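## Task

Set the red wire down on its own so that it lies at least a hand's width away from each of the other wires. No wire may be left dangling over the table's edge, since that can count as a failure.

## Robot and tools

Robot: two arms, left_arm and right_arm, each with a two-finger gripper. Each gripper's fingers point along its own +z axis and close along its own y axis. end_effector_position is the spot between the finger pads, roughly 1 cm back from the tips.

Frames. The scene frame has its origin at table-top height, halfway between the two nominal arm bases, 5 to 10 cm behind the near table edge. +x points out over the table, +z points up, and left_arm sits on the +y side. Image left and right do not match the arm names. Actual bases: left_arm at (+0.010, +0.269, -0.013) m, right_arm at (+0.001, -0.319, -0.010) m, both almost unrotated. Hand positions, orientations and targets are given in each arm's own base frame. Motion offsets are measured along the axes of that arm's current Hand target. Fixed cameras (cam_high, cam_low) and the table use the scene frame. Printed hand poses can be a few cm off, more at long reach.

execute_actions(actions, cameras). actions is a list of actions. Each action is a table of at most 15 rows, one row per 1/30 s step. If fewer than 15 rows are given, the last row is held for the remaining steps. Every row is one flat list of 14 numbers in [-1, 1], covering both arms even if only one moves: dx, dy, dz, rx, ry, rz, opening for left_arm, then the same seven for right_arm. The six pose numbers are an offset, not a pose. Every row of an action is measured from the Hand target as it was when that action began, not from the previous row. So sending the same offset in a later action moves the arm further. Scale: 1.0 equals 0.6 m of travel or 180 degrees of turn. rx, ry, rz form a single rotation vector. opening is absolute: +1 is fully open (0.093 m) and -1 is closed. Sending six zeros re-commands the current Hand target. Writing 0 for opening is a real command, so repeat the present opening to keep a gripper as it is. cameras lists camera names, ["all"] or []. Images come back only on request, or when actions is empty.

move(target, speed, blend, opening_speed, grip_force, blocking, cameras). This drives straight-line paths. target is one 14-number row, or a list of up to 15 rows. Every row is an offset from the same starting Hand targets, in the same layout and scale as above. Offsets are not chained from the previous row. speed is the top path speed in m/s, from 0.002 to 2.9 (default 0.25). Turning is capped at twice that value in rad/s. It takes one value or one per target. blend is a corner-rounding distance in metres; 0 means stop at each target. opening_speed sets how fast openings change, per second on the -1 to +1 scale, at least 0.2. grip_force is the pad force limit in newtons, 10 to 50, as one value or one per arm. It stays in effect until changed, and lower values close the fingers slowly. blocking=false returns after about 0.5 s while the move keeps going. A move is capped at 10 s. Paths do not avoid obstacles or the other arm, and faster moves overshoot more and hit harder. The result adds a move: line giving the ending (done, off_target, moving, held, fault) and any limits (paced means the sent pose was clipped; held means steps were withheld). An arm counts as done when it rests within 10 mm and 2 degrees of its target.

wait(seconds 0 to 10) lets the scene run on the last commands. stop() brakes a running move. zoom_image(camera, region) gives a closer view of the newest image of cam_high, cam_low, cam_left_wrist or cam_right_wrist. region is [x0, y0, x1, y1] in pixels, at most 504 by 504. finished_scene(scene) ends scene 1 or 2 for good. Scene 1 is practice. The goal has to hold with the robot released.

Result lines. end_effector_position (m) and end_effector_quat_wxyz are in the base frame. Hand target is the last commanded pose after clipping, and the next offsets start from it. The gripper often stops short of it; a later zero command asks for it again, or you can send the remaining gap as an offset. Tool commands shows the current commands. grip_measured runs from +1 (open) to -1 (closed). The pads meet near -0.94, and each millimetre of object width adds about 0.0208. A reading can be up to 0.02 too high. Joint positions end with the finger gap in metres. Joint velocities may say within noise. Joint torques include the arm's own weight, and numbers 1 to 3 wrap at ±28 N m. Action calls also list some per-step positions. MOTOR HOT appears at 75 °C. At 90 °C an OVER-TEMPERATURE FAULT folds that arm away for the rest of the scene.

Control notes. Orientation commands are clipped to within 40 degrees of the measured orientation. Check the pose after each move and correct any tilt. Small moves may lag or drift sideways. Do not route a gripper near its own base. To hold an object, keep sending the closing value. To release, send a value well above the width reading.

Avoid: dropping a wire or letting go of one while it is moving; knocking or pressing hard on the table, on the fixtures (the bar under the bases, the plate behind it and the low rail, up to about 3 cm high), or between the two arms and grippers; straining the wrist camera cables; pushing toward poses that cannot be reached, holding loads for long, or stretching the arms out, all of which heat the motors; and leaving anything off or hanging over the table. Any arm stop costs. Loose objects can occasionally get nudged.

Each tool is called after ">>>" as name([rows], argument=value, ...), one row to a line, values as JSON.

## Session

>>> execute_actions(actions=[])

Scene clock: 0.00 s.
left_arm: end_effector_position=(+0.3754, +0.0001, +0.4021) grip_measured=+1.000 end_effector_quat_wxyz=(+0.707, +0.000, +0.707, +0.000) | right_arm: end_effector_position=(+0.3402, +0.3171, +0.2563) grip_measured=-0.931 end_effector_quat_wxyz=(+0.460, -0.488, +0.597, +0.439)
Joint positions: left_arm=[0 1.047 1.047 0 0 0 0.093] | right_arm=[0.446 1.649 1.156 0.147 -0.973 -0.213 0.001]
Joint velocities: within noise
Joint torques (N m): no reading
Heat: left arm: 42 °C; right arm: 40 °C.
Hand target: left_arm +0.3730, +0.0000, +0.4120; +0.716, +0.000, +0.698, +0.000 | right_arm +0.3413, +0.3162, +0.2695; +0.475, -0.491, +0.587, +0.435
Tool commands: left_gripper/opening=+1.0 right_gripper/opening=-0.936209

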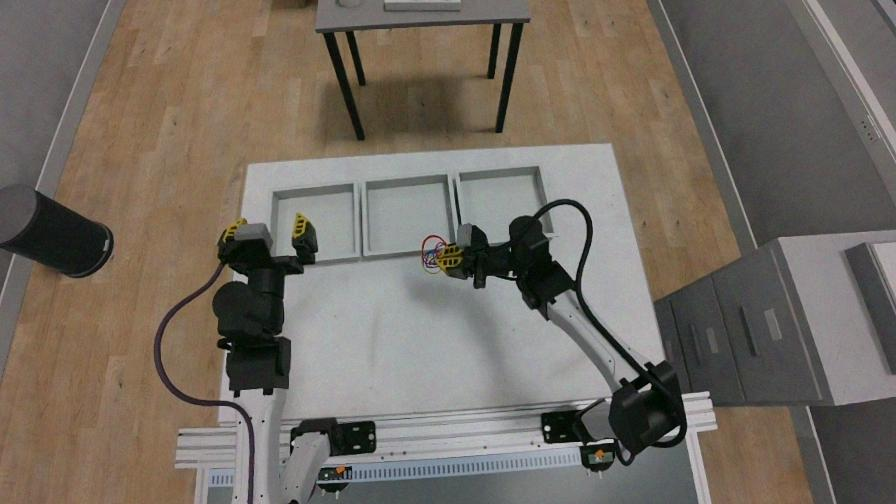

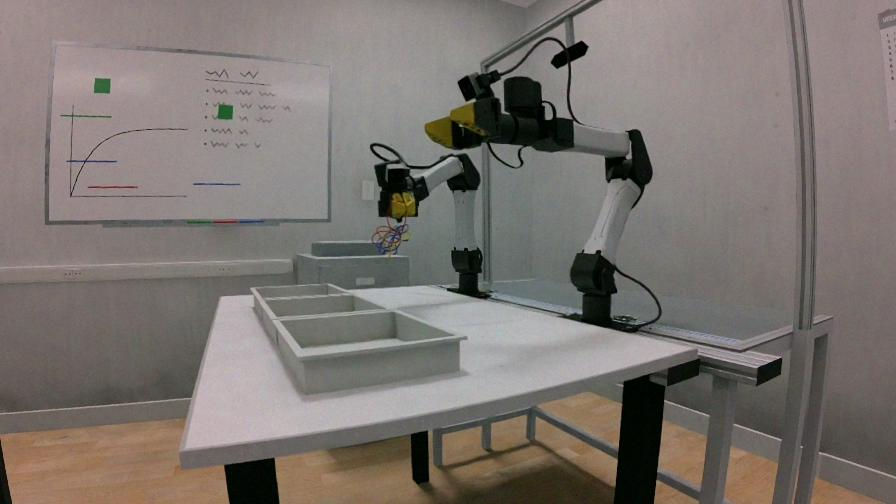

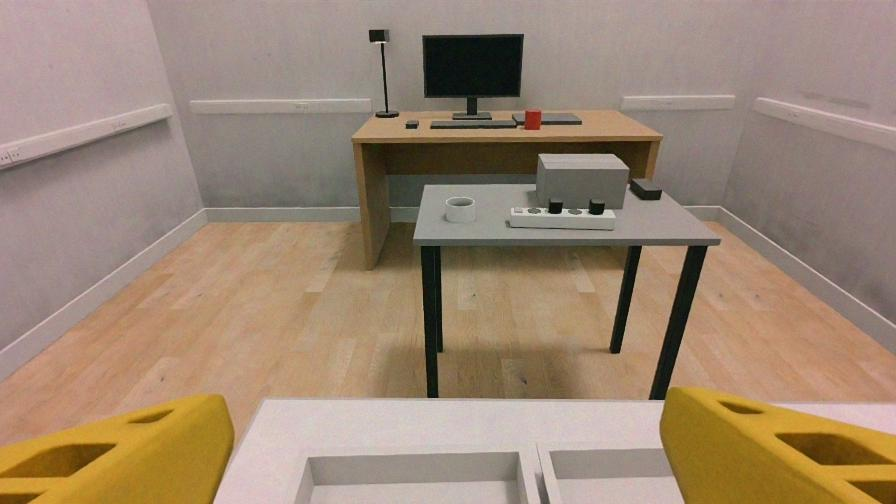

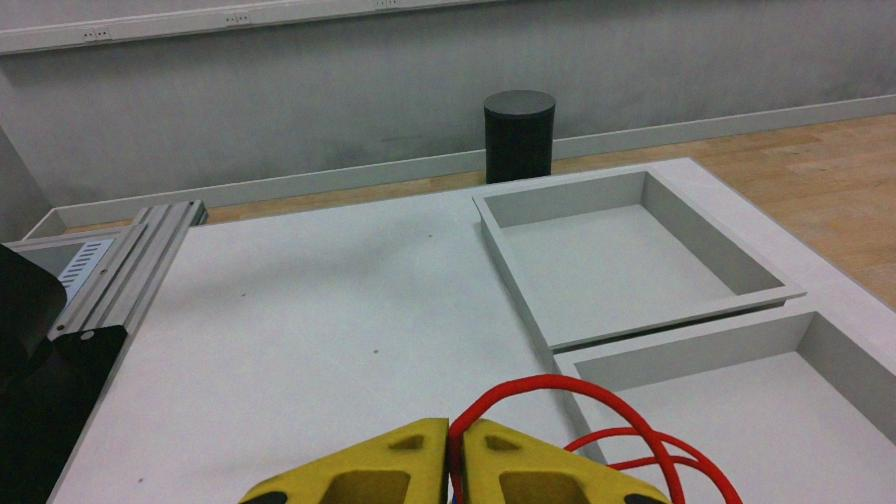

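>>> zoom_image(camera="cam_high", region=[400, 210, 500, 300])

>>> zoom_image(camera="cam_low", region=[340, 160, 480, 270])

>>> zoom_image(camera="cam_right_wrist", region=[400, 300, 800, 504])

Scaled by 5.040 from the camera's 896x504 image, which has a finer 1280x720 frame.

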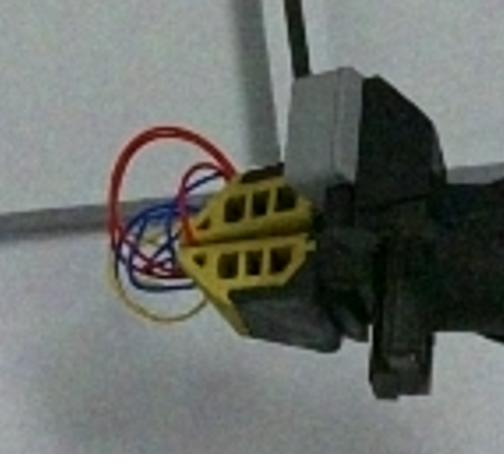

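Scaled by 3.600 from the camera's 896x504 image, which has a finer 1280x720 frame.

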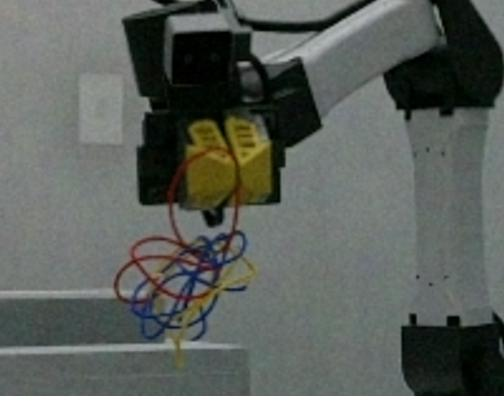

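Scaled by 1.260 from the camera's 896x504 image, which has a finer 1280x720 frame.

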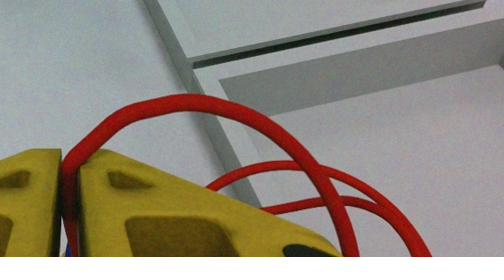

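>>> move(target=[0.183,-0.05,-0.16,0.361,0,0,1,0,0,0,0,0,0,-0.936209], cameras=["all"])

Scene clock: 48.47 s.
left_arm: end_effector_position=(+0.2849, -0.0298, +0.2997) grip_measured=+1.000 end_effector_quat_wxyz=(+0.613, +0.344, +0.618, -0.352) | right_arm: end_effector_position=(+0.3402, +0.3171, +0.2563) grip_measured=-0.931 end_effector_quat_wxyz=(+0.460, -0.488, +0.597, +0.439)
Joint positions: left_arm=[0.524 1.13 0.697 0.378 1.554 0.042 0.093] | right_arm=[0.446 1.649 1.156 0.147 -0.973 -0.213 0.001]
Joint torques (N m): left_arm=[0.84 -4.05 7.2 1.71 0.2 0.17] | right_arm=[-0.01 -8.32 8.54 1.68 -0.09 0.06]
Heat: left arm: 52 °C; right arm: 45 °C.
Hand target: left_arm +0.2798, -0.0301, +0.2997; +0.604, +0.385, +0.589, -0.375 | right_arm +0.3413, +0.3162, +0.2695; +0.475, -0.491, +0.587, +0.435
Off the commanded pose: left_arm 0.005 m, 6 deg | right_arm 0.013 m, 2 deg.
joint sent to its limit (left arm) — joint 5 (wrist yaw), upper limit. The joint targets are off in orientation, not in position.
move: off_target (left_arm, right_arm)
camera_calibration:
cam_left_wrist: T_world_to_cam=[[-0.864577, -0.502498, 0.00145483, 0.229803], [-0.215603, 0.368339, -0.904346, 0.381801], [0.453897, -0.782191, -0.426797, 0.0651719], [0, 0, 0, 1]] pos_world=[0.251418, 0.0258202, 0.372761]

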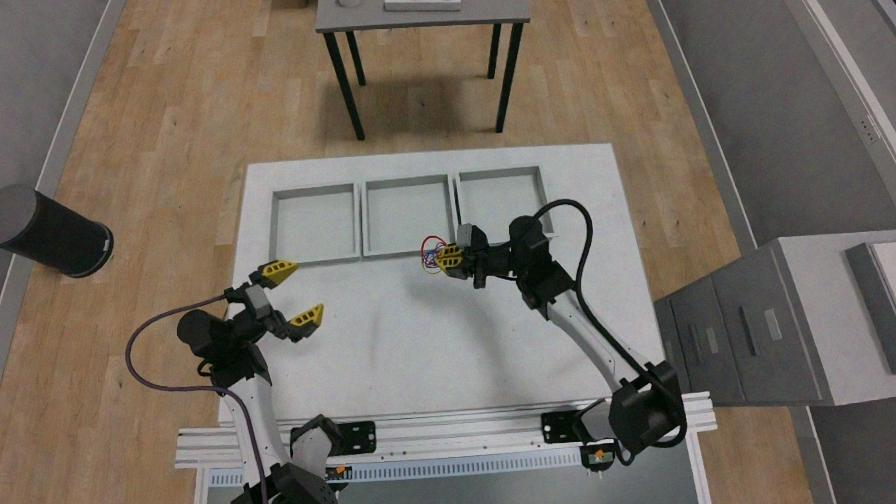

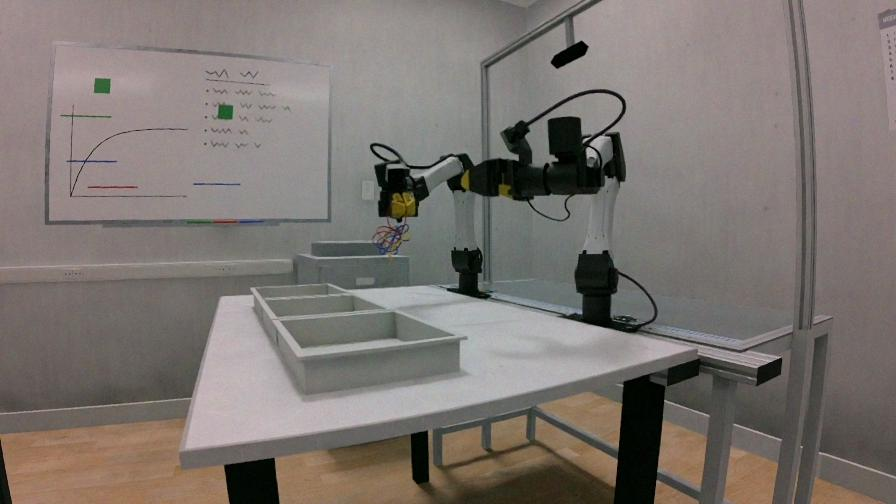

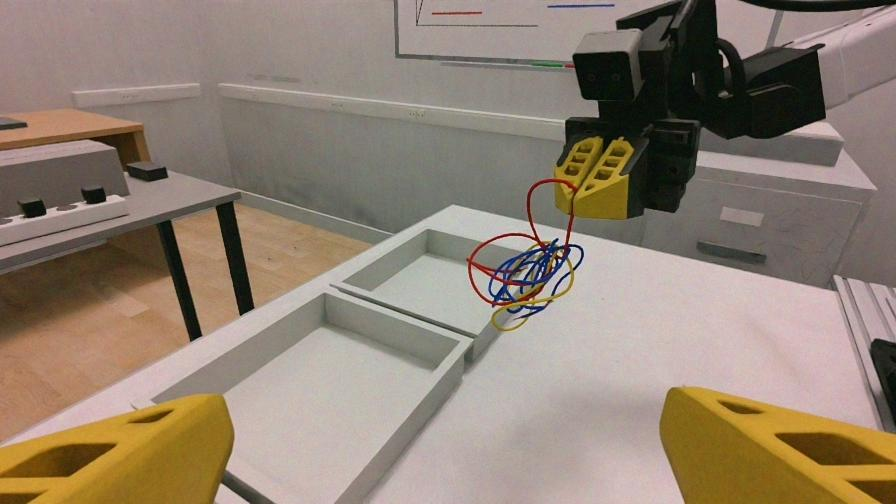

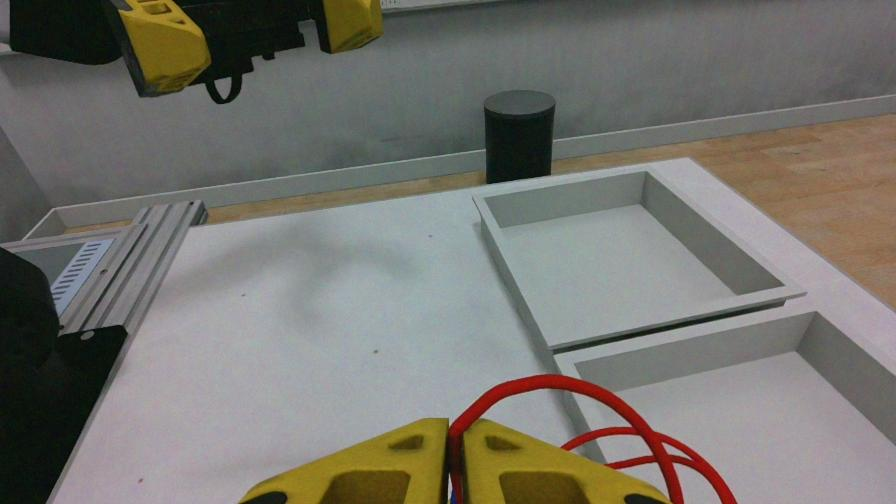

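>>> zoom_image(camera="cam_left_wrist", region=[440, 160, 620, 350])

Scaled by 2.653 from the camera's 896x504 image, which has a finer 1280x720 frame.

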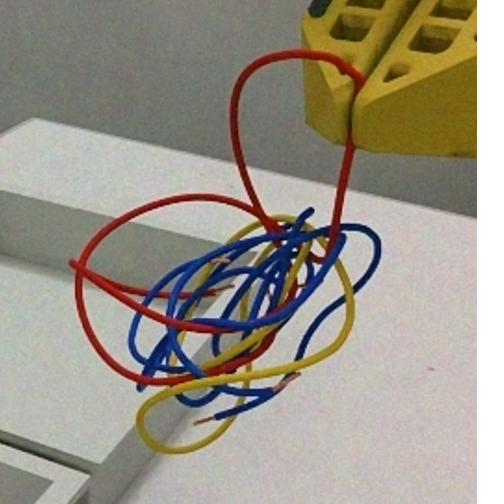

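>>> move(target=[0,0,0,0,0,0,1,0.156,0.109,0.0105,0,0,0,-0.936209], cameras=["cam_left_wrist","cam_right_wrist"], speed=0.12)

>>> zoom_image(camera="cam_left_wrist", region=[500, 200, 740, 400])

Scene clock: 68.17 s.
left_arm: end_effector_position=(+0.2849, -0.0298, +0.2997) grip_measured=+1.000 end_effector_quat_wxyz=(+0.613, +0.345, +0.618, -0.351) | right_arm: end_effector_position=(+0.2711, +0.3155, +0.1639) grip_measured=-0.931 end_effector_quat_wxyz=(+0.451, -0.489, +0.602, +0.441)
Joint positions: left_arm=[0.524 1.13 0.697 0.378 1.554 0.044 0.093] | right_arm=[0.541 1.592 0.688 0.574 -0.888 -0.167 0.001]
Joint torques (N m): left_arm=[0.77 -4.22 7.09 1.69 0.21 0.24] | right_arm=[0.91 -8.61 5.76 1.88 0.02 0.06]
Heat: left arm: 49 °C; right arm: 46 °C.
Hand target: left_arm +0.2798, -0.0301, +0.2997; +0.604, +0.385, +0.589, -0.375 | right_arm +0.2711, +0.3161, +0.1792; +0.475, -0.491, +0.587, +0.435
Off the commanded pose: left_arm 0.005 m, 6 deg | right_arm 0.015 m, 3 deg.
joint sent to its limit (left arm) — joint 5 (wrist yaw), upper limit. The joint targets are off in orientation, not in position.
move: off_target (left_arm, right_arm)
camera_calibration:
cam_left_wrist: T_world_to_cam=[[-0.864594, -0.502471, -0.000470976, 0.230384], [-0.214092, 0.369233, -0.90434, 0.381412], [0.454578, -0.781786, -0.426812, 0.0649631], [0, 0, 0, 1]] pos_world=[0.251316, 0.0257186, 0.372762]
cam_right_wrist: T_world_to_cam=[[0.987058, -0.12192, -0.104173, -0.211526], [-0.155193, -0.562618, -0.81202, 0.395746], [0.040392, 0.817678, -0.574258, -0.0883631], [0, 0, 0, 1]] pos_world=[0.273774, 0.269117, 0.248575]
Images, in order (width x height): cam_left_wrist 896x504, cam_right_wrist 896x504.

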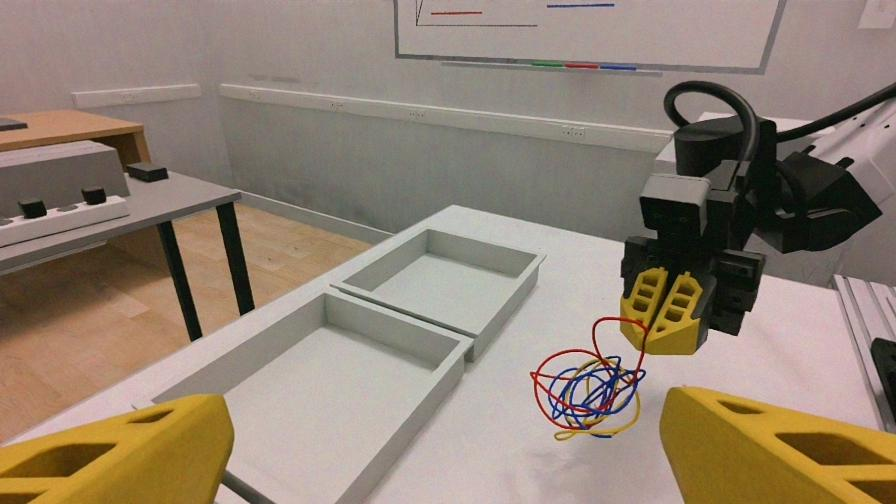

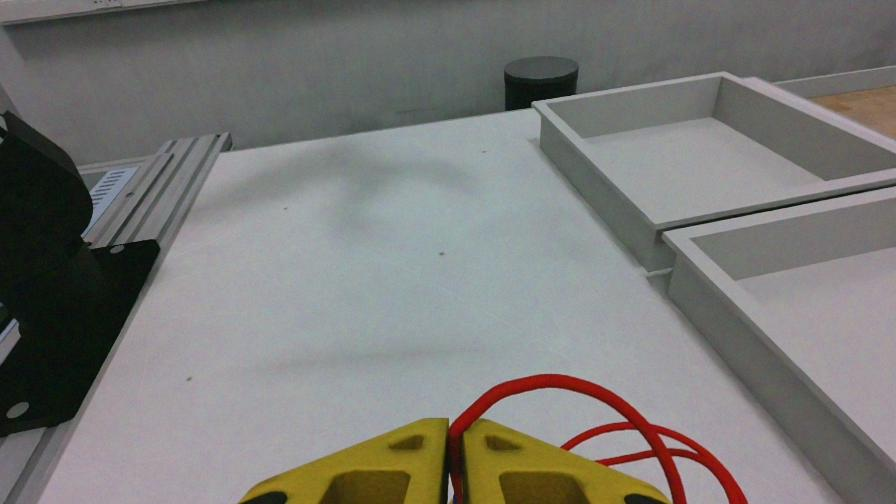

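Scaled by 2.100 from the camera's 896x504 image, which has a finer 1280x720 frame.

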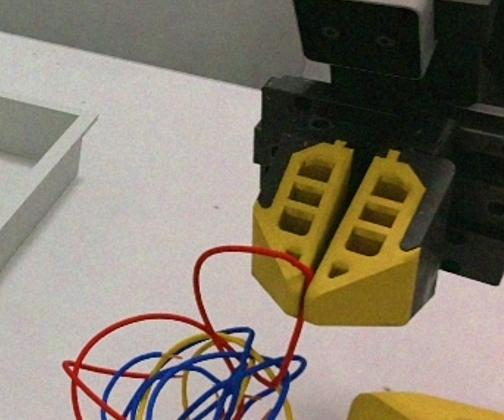

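>>> zoom_image(camera="cam_left_wrist", region=[520, 300, 680, 450])

Scaled by 3.150 from the camera's 896x504 image, which has a finer 1280x720 frame.

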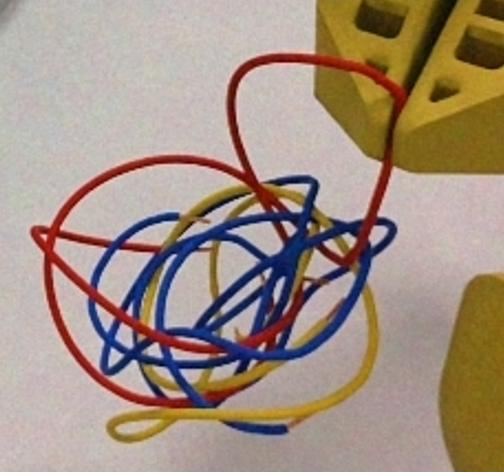

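>>> move(target=[0,0,0,0,0,0,1,0.082,-0.0037,0.0143,0,0,0,-0.936209], cameras=["all"], speed=0.08)

>>> zoom_image(camera="cam_left_wrist", region=[500, 300, 740, 500])

>>> zoom_image(camera="cam_low", region=[360, 160, 500, 300])

Scene clock: 80.03 s.
left_arm: end_effector_position=(+0.2849, -0.0298, +0.2997) grip_measured=+1.000 end_effector_quat_wxyz=(+0.613, +0.345, +0.618, -0.351) | right_arm: end_effector_position=(+0.2699, +0.3147, +0.1297) grip_measured=-0.931 end_effector_quat_wxyz=(+0.467, -0.492, +0.589, +0.438)
Joint positions: left_arm=[0.524 1.13 0.697 0.378 1.554 0.044 0.093] | right_arm=[0.541 1.72 0.603 0.83 -0.887 -0.167 0.001]
Joint torques (N m): left_arm=[0.75 -4.03 7.17 1.7 0.24 0.15] | right_arm=[1.1 -5.26 5.08 2 0.04 0.08]
Heat: left arm: 49 °C; right arm: 44 °C.
Hand target: left_arm +0.2798, -0.0301, +0.2997; +0.604, +0.385, +0.589, -0.375 | right_arm +0.2712, +0.3162, +0.1292; +0.475, -0.491, +0.587, +0.435
Off the commanded pose: left_arm 0.005 m, 6 deg | right_arm 0.002 m, 1 deg.
joint sent to its limit (left arm) — joint 5 (wrist yaw), upper limit. The joint targets are off in orientation, not in position.
move: off_target (left_arm)
camera_calibration:
cam_left_wrist: T_world_to_cam=[[-0.864594, -0.502471, -0.000470976, 0.230384], [-0.214092, 0.369233, -0.90434, 0.381412], [0.454578, -0.781786, -0.426812, 0.0649631], [0, 0, 0, 1]] pos_world=[0.251316, 0.0257186, 0.372762]
cam_right_wrist: T_world_to_cam=[[0.990194, -0.120402, -0.0708436, -0.219719], [-0.125558, -0.544729, -0.82916, 0.356012], [0.0612419, 0.829924, -0.554505, -0.119387], [0, 0, 0, 1]] pos_world=[0.269576, 0.266558, 0.213425]

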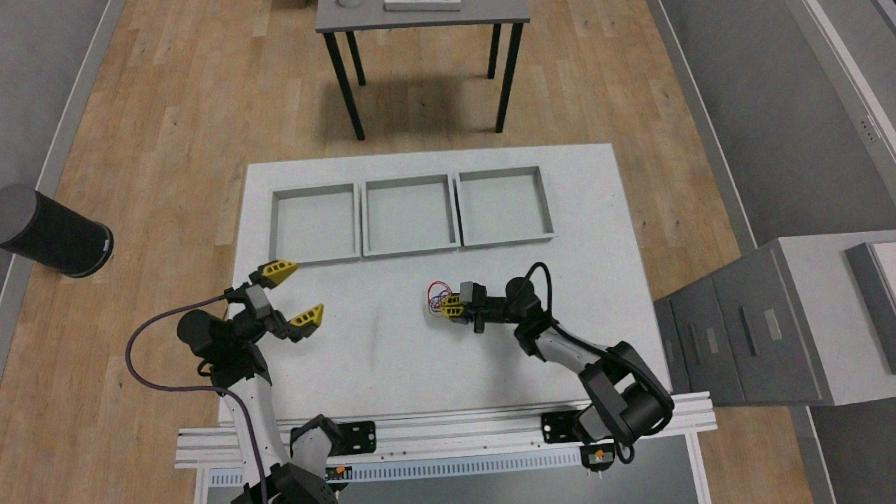

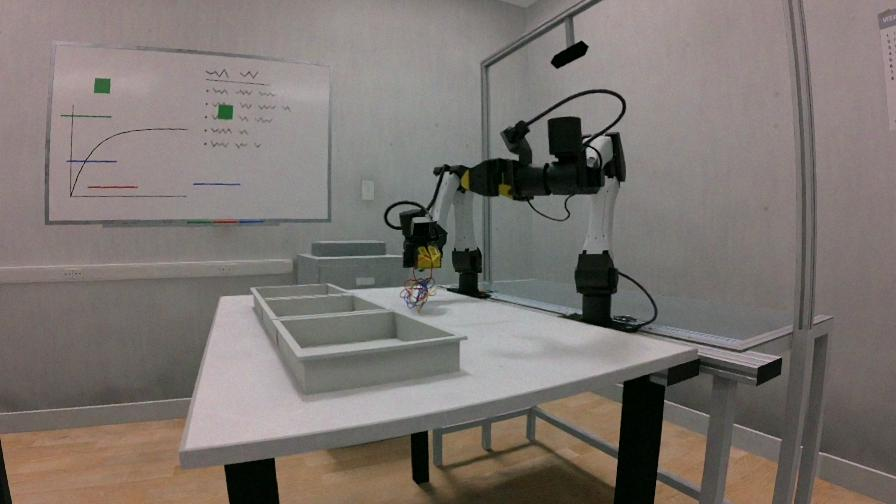

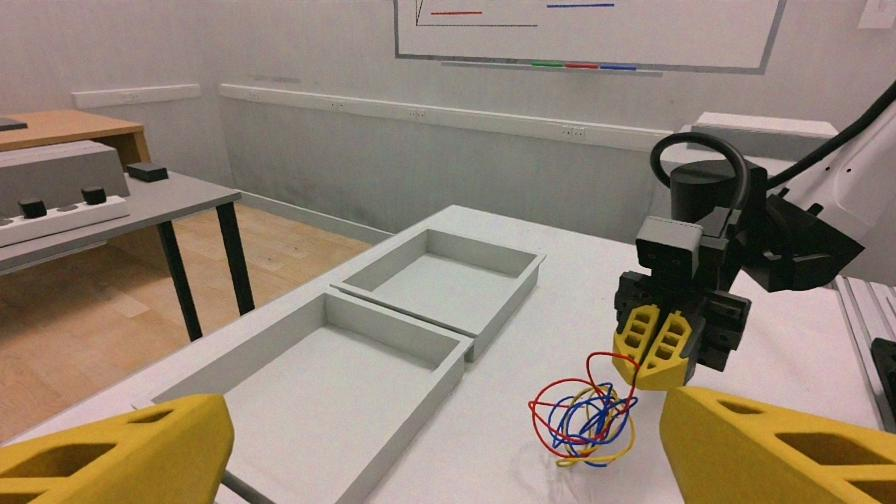

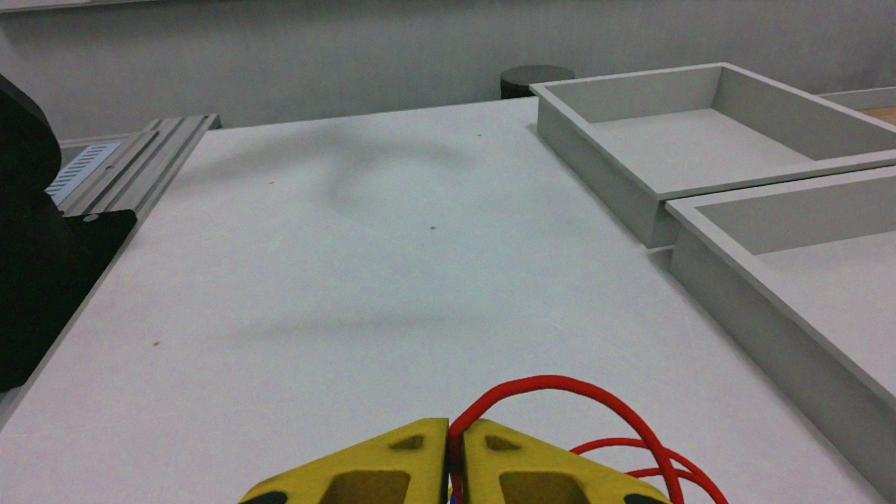

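Scaled by 2.100 from the camera's 896x504 image, which has a finer 1280x720 frame.

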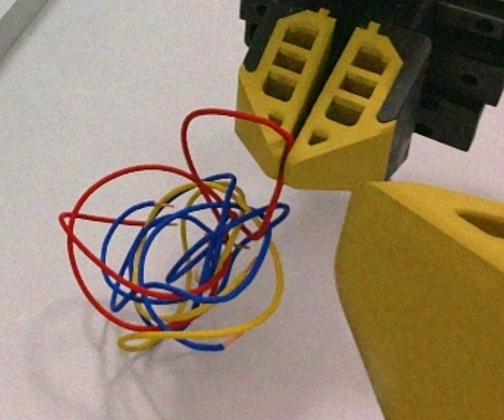

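Scaled by 3.600 from the camera's 896x504 image, which has a finer 1280x720 frame.

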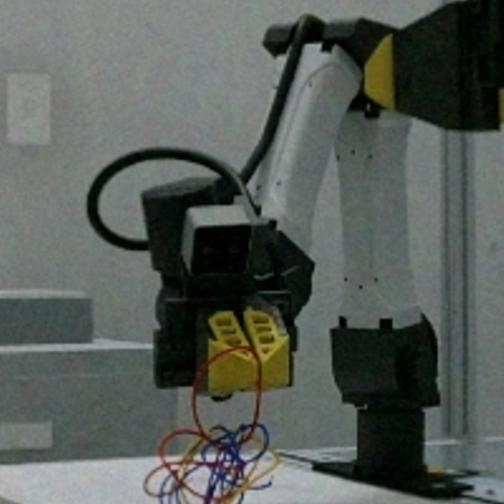

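>>> move(target=[0,0,0,0,0,0,1,0.033,-0.0015,0.0057,0,0,0,-0.936209], cameras=["cam_left_wrist","cam_low"], speed=0.08)

>>> zoom_image(camera="cam_left_wrist", region=[500, 340, 700, 500])

>>> zoom_image(camera="cam_low", region=[360, 220, 480, 340])

Scene clock: 103.47 s.
left_arm: end_effector_position=(+0.2849, -0.0298, +0.2997) grip_measured=+1.000 end_effector_quat_wxyz=(+0.613, +0.345, +0.618, -0.351) | right_arm: end_effector_position=(+0.2703, +0.3149, +0.1096) grip_measured=-0.931 end_effector_quat_wxyz=(+0.468, -0.492, +0.589, +0.438)
Joint positions: left_arm=[0.524 1.13 0.697 0.378 1.554 0.044 0.093] | right_arm=[0.541 1.804 0.581 0.937 -0.887 -0.167 0.001]
Joint torques (N m): left_arm=[0.68 -3.89 7.19 1.63 0.16 0.13] | right_arm=[0.73 -5.68 4.82 1.9 0.08 0.05]
Heat: left arm: 48 °C; right arm: 43 °C.
Hand target: left_arm +0.2798, -0.0301, +0.2997; +0.604, +0.385, +0.589, -0.375 | right_arm +0.2711, +0.3161, +0.1090; +0.475, -0.491, +0.587, +0.435
Off the commanded pose: left_arm 0.005 m, 6 deg | right_arm 0.002 m, 1 deg.
joint sent to its limit (left arm) — joint 5 (wrist yaw), upper limit. The joint targets are off in orientation, not in position.
move: off_target (left_arm)
camera_calibration:
cam_left_wrist: T_world_to_cam=[[-0.864594, -0.502471, -0.000470976, 0.230384], [-0.214092, 0.369233, -0.90434, 0.381412], [0.454578, -0.781786, -0.426812, 0.0649631], [0, 0, 0, 1]] pos_world=[0.251316, 0.0257186, 0.372762]
Images, in order (width x height): cam_low 896x504, cam_left_wrist 896x504.

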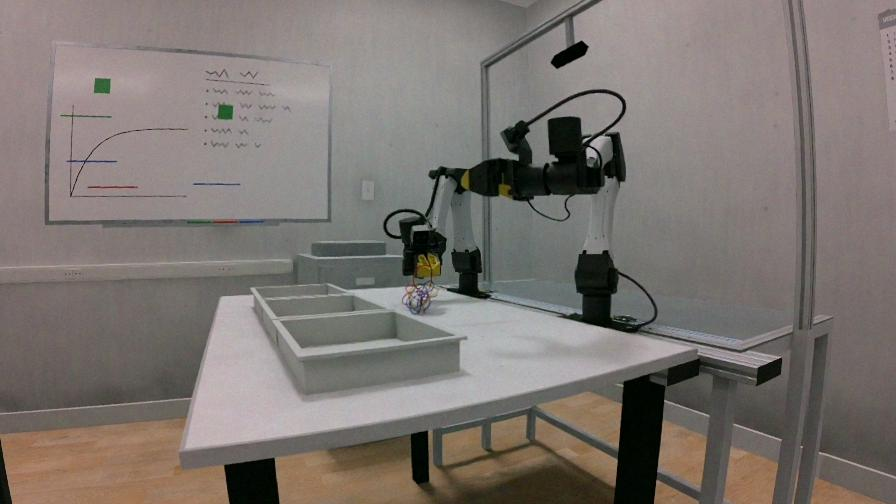

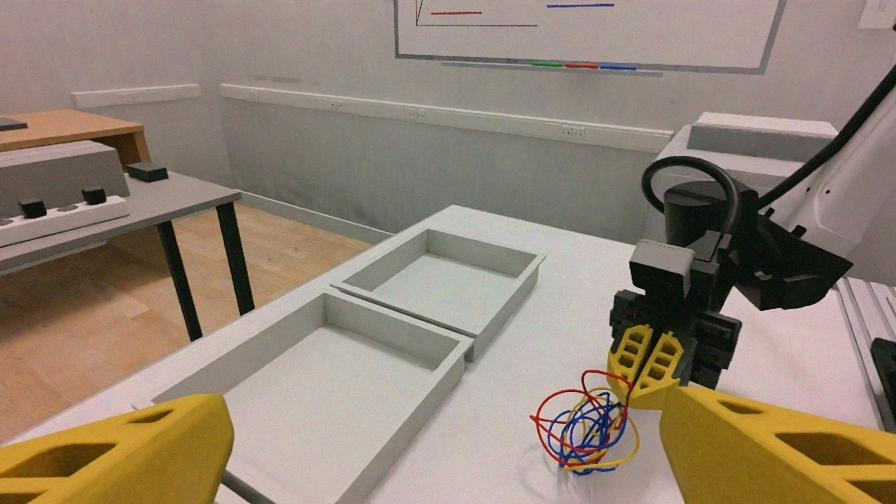

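Scaled by 2.520 from the camera's 896x504 image, which has a finer 1280x720 frame.

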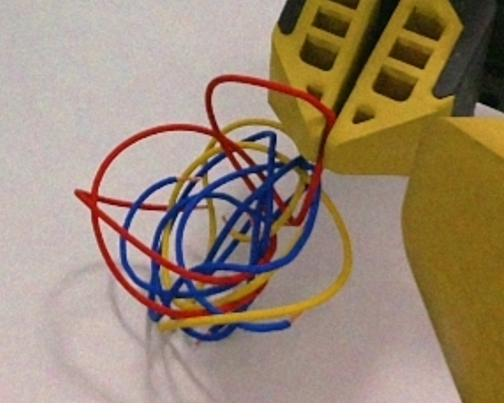

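Scaled by 4.200 from the camera's 896x504 image, which has a finer 1280x720 frame.

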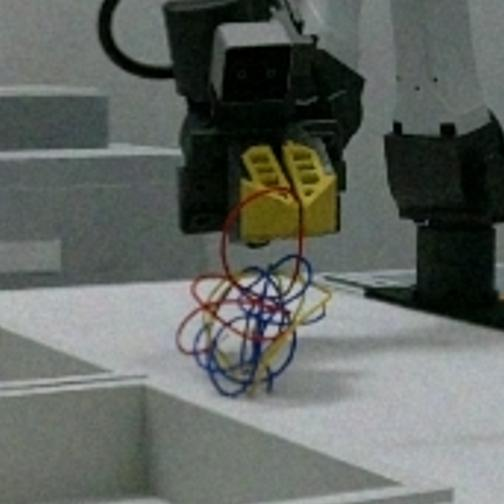

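>>> move(target=[0.302,-0.16,0.207,0.084,0.168,0.014,1,-0.0575,0.0026,-0.01,0,0,0,-0.936209], cameras=["all"], speed=0.15)

>>> zoom_image(camera="cam_left_wrist", region=[300, 100, 640, 504])

>>> zoom_image(camera="cam_low", region=[360, 180, 520, 340])

Scene clock: 153.47 s.
left_arm: end_effector_position=(+0.2403, -0.1804, +0.1098) grip_measured=+1.000 end_effector_quat_wxyz=(+0.368, +0.549, +0.673, -0.333) | right_arm: end_effector_position=(+0.2642, +0.3113, +0.1206) grip_measured=-0.931 end_effector_quat_wxyz=(+0.447, -0.488, +0.606, +0.442)
Joint positions: left_arm=[-0.168 1.34 0.648 -0.389 0.958 0.942 0.093] | right_arm=[0.541 1.708 0.587 0.782 -0.887 -0.164 0.001]
Joint torques (N m): left_arm=[-0.18 -3.4 10.33 1.45 0.51 0.06] | right_arm=[0.85 -9.07 8.24 1.72 0.1 0.08]
Heat: left arm: 48 °C; right arm: 43 °C.
Hand target: left_arm +0.2499, -0.1832, +0.1177; +0.383, +0.557, +0.663, -0.322 | right_arm +0.2711, +0.3162, +0.1441; +0.475, -0.491, +0.587, +0.435
Off the commanded pose: left_arm 0.013 m, 2 deg | right_arm 0.025 m, 4 deg.
move: off_target (left_arm, right_arm)
camera_calibration:
cam_left_wrist: T_world_to_cam=[[-0.986519, -0.158482, 0.040799, 0.202868], [-0.153713, 0.811808, -0.563329, 0.283664], [0.0561568, -0.562006, -0.825225, 0.0655288], [0, 0, 0, 1]] pos_world=[0.240056, -0.161302, 0.205595]
cam_right_wrist: T_world_to_cam=[[0.985825, -0.123334, -0.113744, -0.207813], [-0.164044, -0.566352, -0.807672, 0.360129], [0.0351945, 0.814883, -0.578556, -0.106763], [0, 0, 0, 1]] pos_world=[0.267702, 0.265328, 0.20546]

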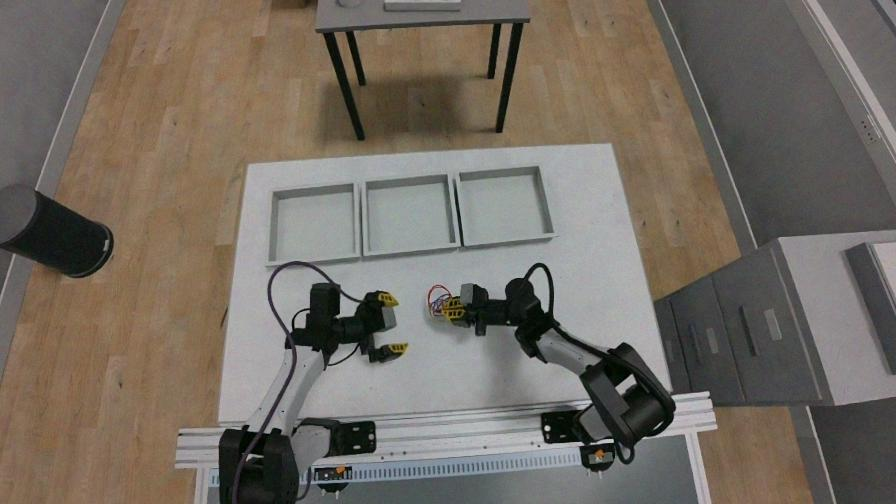

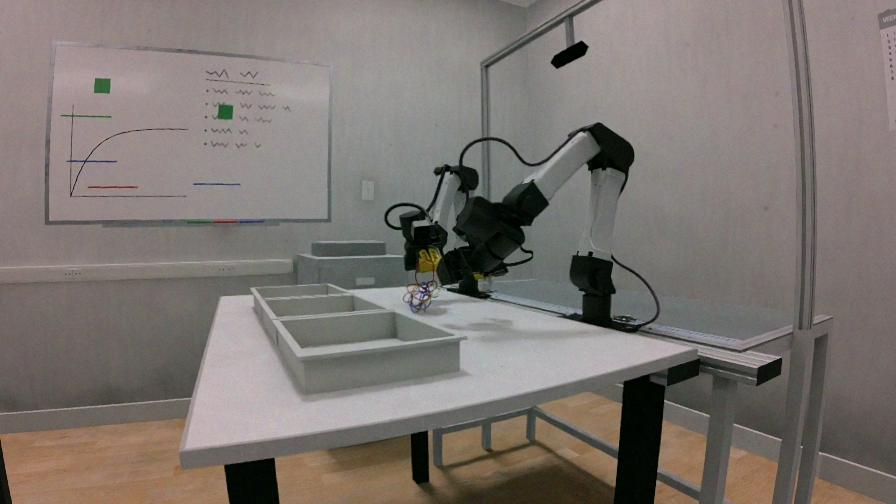

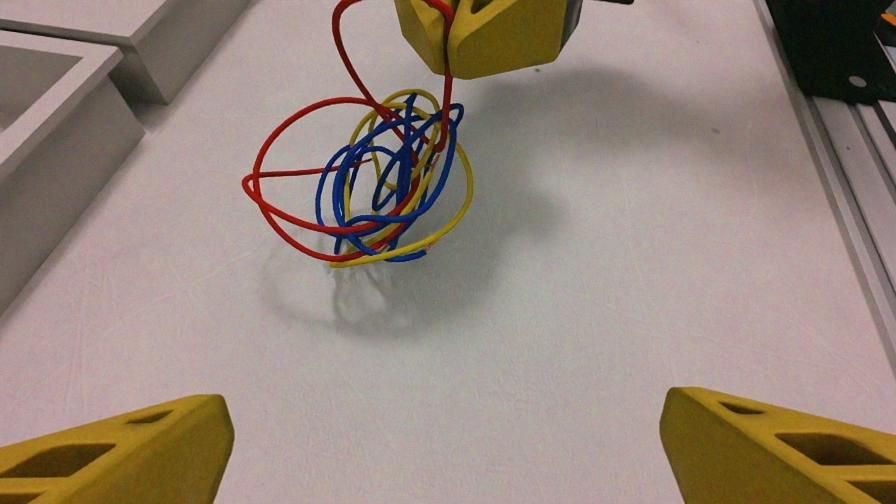

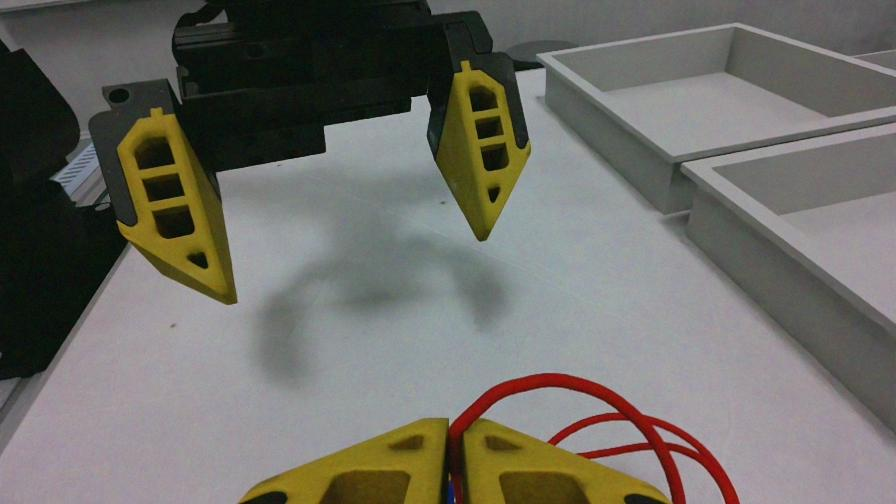

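Scaled by 1.248 from the camera's 896x504 image, which has a finer 1280x720 frame.

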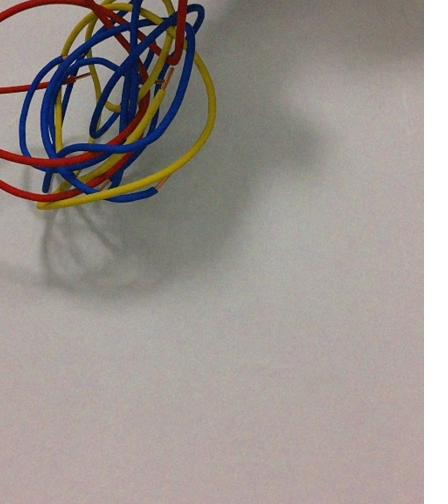

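Scaled by 3.150 from the camera's 896x504 image, which has a finer 1280x720 frame.

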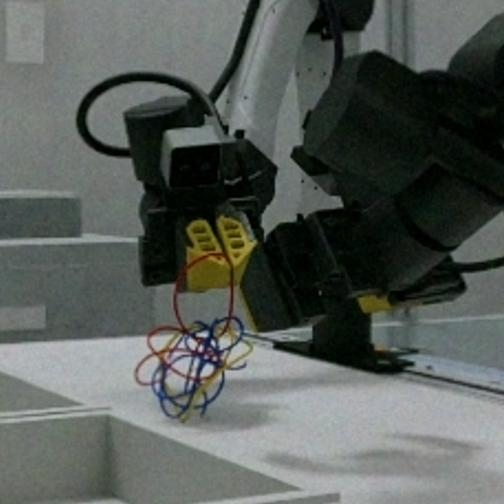

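>>> move(target=[0.0587,0.0232,0.0485,0,-0.1,0,0.31,0,0,0,0,0,0,-0.936209], cameras=["cam_left_wrist","cam_low"], speed=0.15)

Scene clock: 177.70 s.
left_arm: end_effector_position=(+0.2688, -0.1888, +0.0744) grip_measured=+0.312 end_effector_quat_wxyz=(+0.483, +0.502, +0.597, -0.399) | right_arm: end_effector_position=(+0.2642, +0.3113, +0.1205) grip_measured=-0.931 end_effector_quat_wxyz=(+0.447, -0.488, +0.606, +0.442)
Joint positions: left_arm=[-0.112 1.712 0.418 0.641 1.208 0.629 0.06] | right_arm=[0.541 1.708 0.587 0.782 -0.887 -0.164 0.001]
Joint torques (N m): left_arm=[0.51 -4.79 4.25 1.81 0.53 -0.07] | right_arm=[0.75 -9.13 8.12 1.69 -0.01 0.12]
Heat: left arm: 52 °C; right arm: 46 °C.
Hand target: left_arm +0.2649, -0.1883, +0.0727; +0.482, +0.500, +0.595, -0.405 | right_arm +0.2711, +0.3162, +0.1441; +0.475, -0.491, +0.587, +0.435
Off the commanded pose: left_arm 0.004 m, 1 deg | right_arm 0.025 m, 4 deg.
move: off_target (right_arm)
camera_calibration:
cam_left_wrist: T_world_to_cam=[[-0.986733, -0.161441, -0.0171736, 0.234931], [-0.0853032, 0.605544, -0.791227, 0.234438], [0.138136, -0.779264, -0.611282, -0.0488751], [0, 0, 0, 1]] pos_world=[0.258564, -0.142122, 0.159652]
Images, in order (width x height): cam_low 896x504, cam_left_wrist 896x504.

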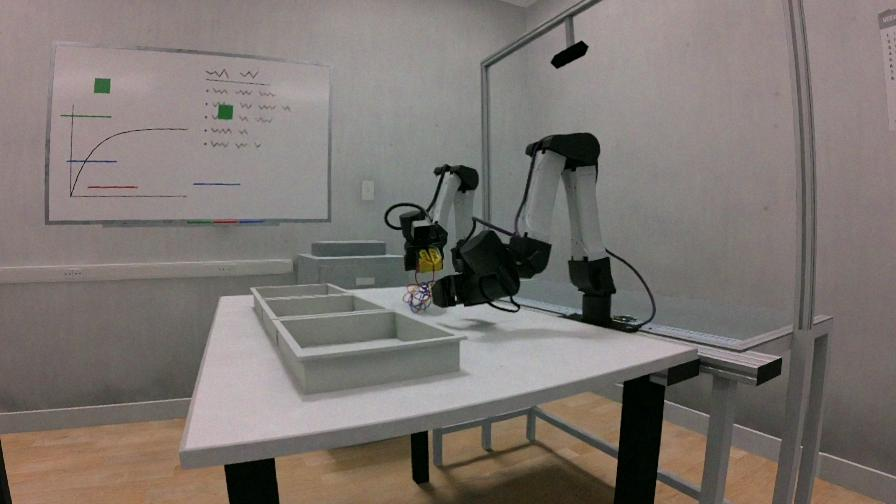

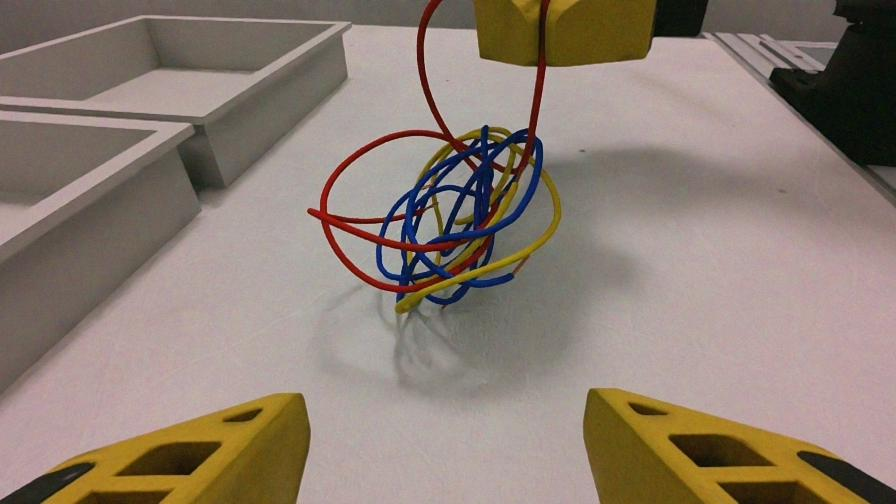

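>>> move(target=[0.005,-0.048,0.150,0,0,0,0.1,0,0,0,0,0,0,-0.936209], cameras=["cam_left_wrist","cam_low","cam_right_wrist"], speed=0.1)

Scene clock: 192.37 s.
left_arm: end_effector_position=(+0.2481, -0.2772, +0.0488) grip_measured=+0.102 end_effector_quat_wxyz=(+0.473, +0.501, +0.598, -0.409) | right_arm: end_effector_position=(+0.2642, +0.3113, +0.1205) grip_measured=-0.931 end_effector_quat_wxyz=(+0.447, -0.488, +0.606, +0.442)
Joint positions: left_arm=[-0.478 1.968 0.39 1.22 0.9 0.27 0.05] | right_arm=[0.541 1.708 0.587 0.782 -0.887 -0.164 0.001]
Joint torques (N m): left_arm=[-0.17 -5.68 4.72 2.24 0.13 -0.12] | right_arm=[0.55 -9.13 8.42 1.67 0.05 0.09]
Heat: left arm: 50 °C; right arm: 48 °C.
Hand target: left_arm +0.2517, -0.2794, +0.0512; +0.482, +0.500, +0.595, -0.405 | right_arm +0.2711, +0.3162, +0.1441; +0.475, -0.491, +0.587, +0.435
Off the commanded pose: left_arm 0.005 m, 1 deg | right_arm 0.025 m, 4 deg.
move: off_target (right_arm)
camera_calibration:
cam_left_wrist: T_world_to_cam=[[-0.989168, -0.146644, 0.00642489, 0.203312], [-0.0948965, 0.605492, -0.790174, 0.268364], [0.111984, -0.782225, -0.612849, -0.12482], [0, 0, 0, 1]] pos_world=[0.240555, -0.230315, 0.134252]
cam_right_wrist: T_world_to_cam=[[0.985798, -0.123316, -0.113996, -0.20776], [-0.164247, -0.566532, -0.807505, 0.360196], [0.0349959, 0.814761, -0.57874, -0.106641], [0, 0, 0, 1]] pos_world=[0.267703, 0.265329, 0.205459]
Images, in order (width x height): cam_low 896x504, cam_left_wrist 896x504, cam_right_wrist 896x504.

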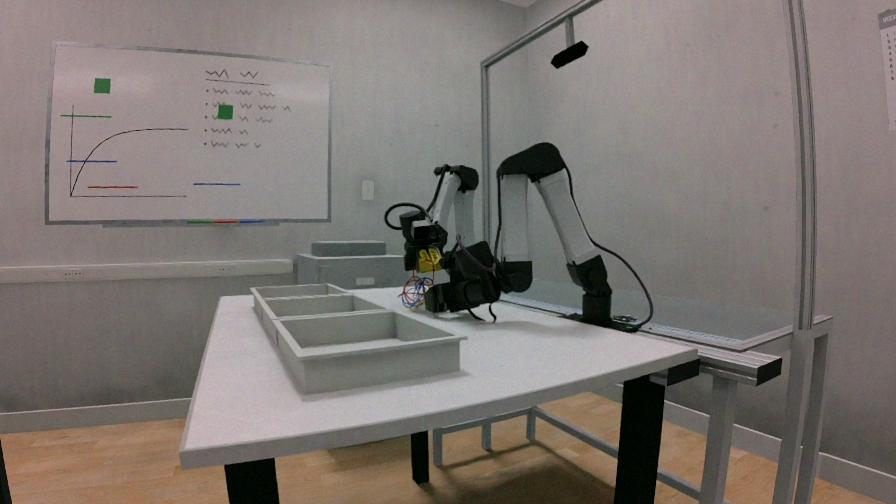

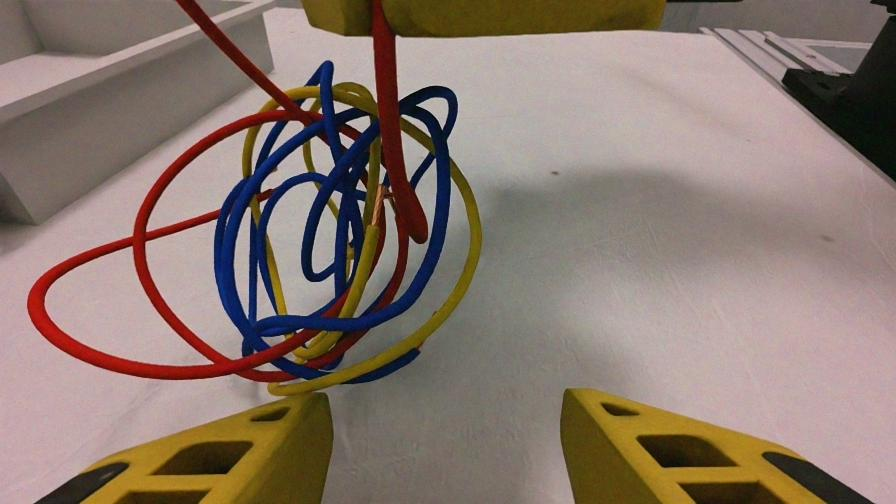

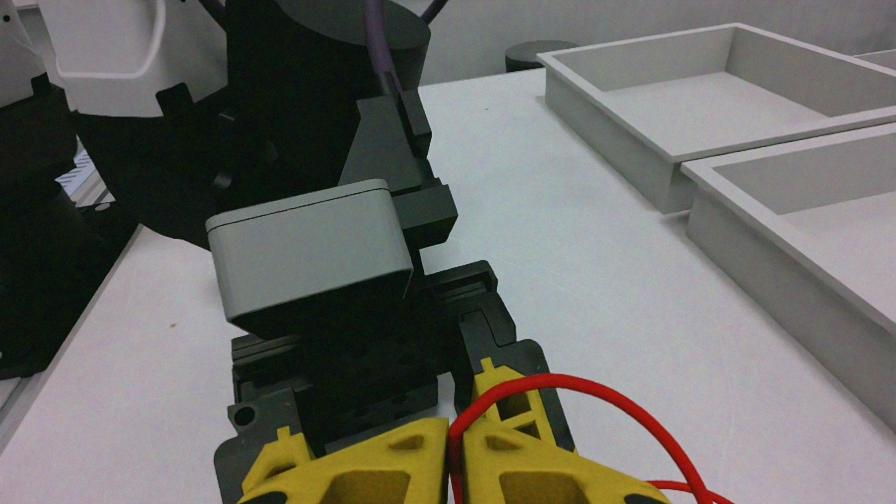

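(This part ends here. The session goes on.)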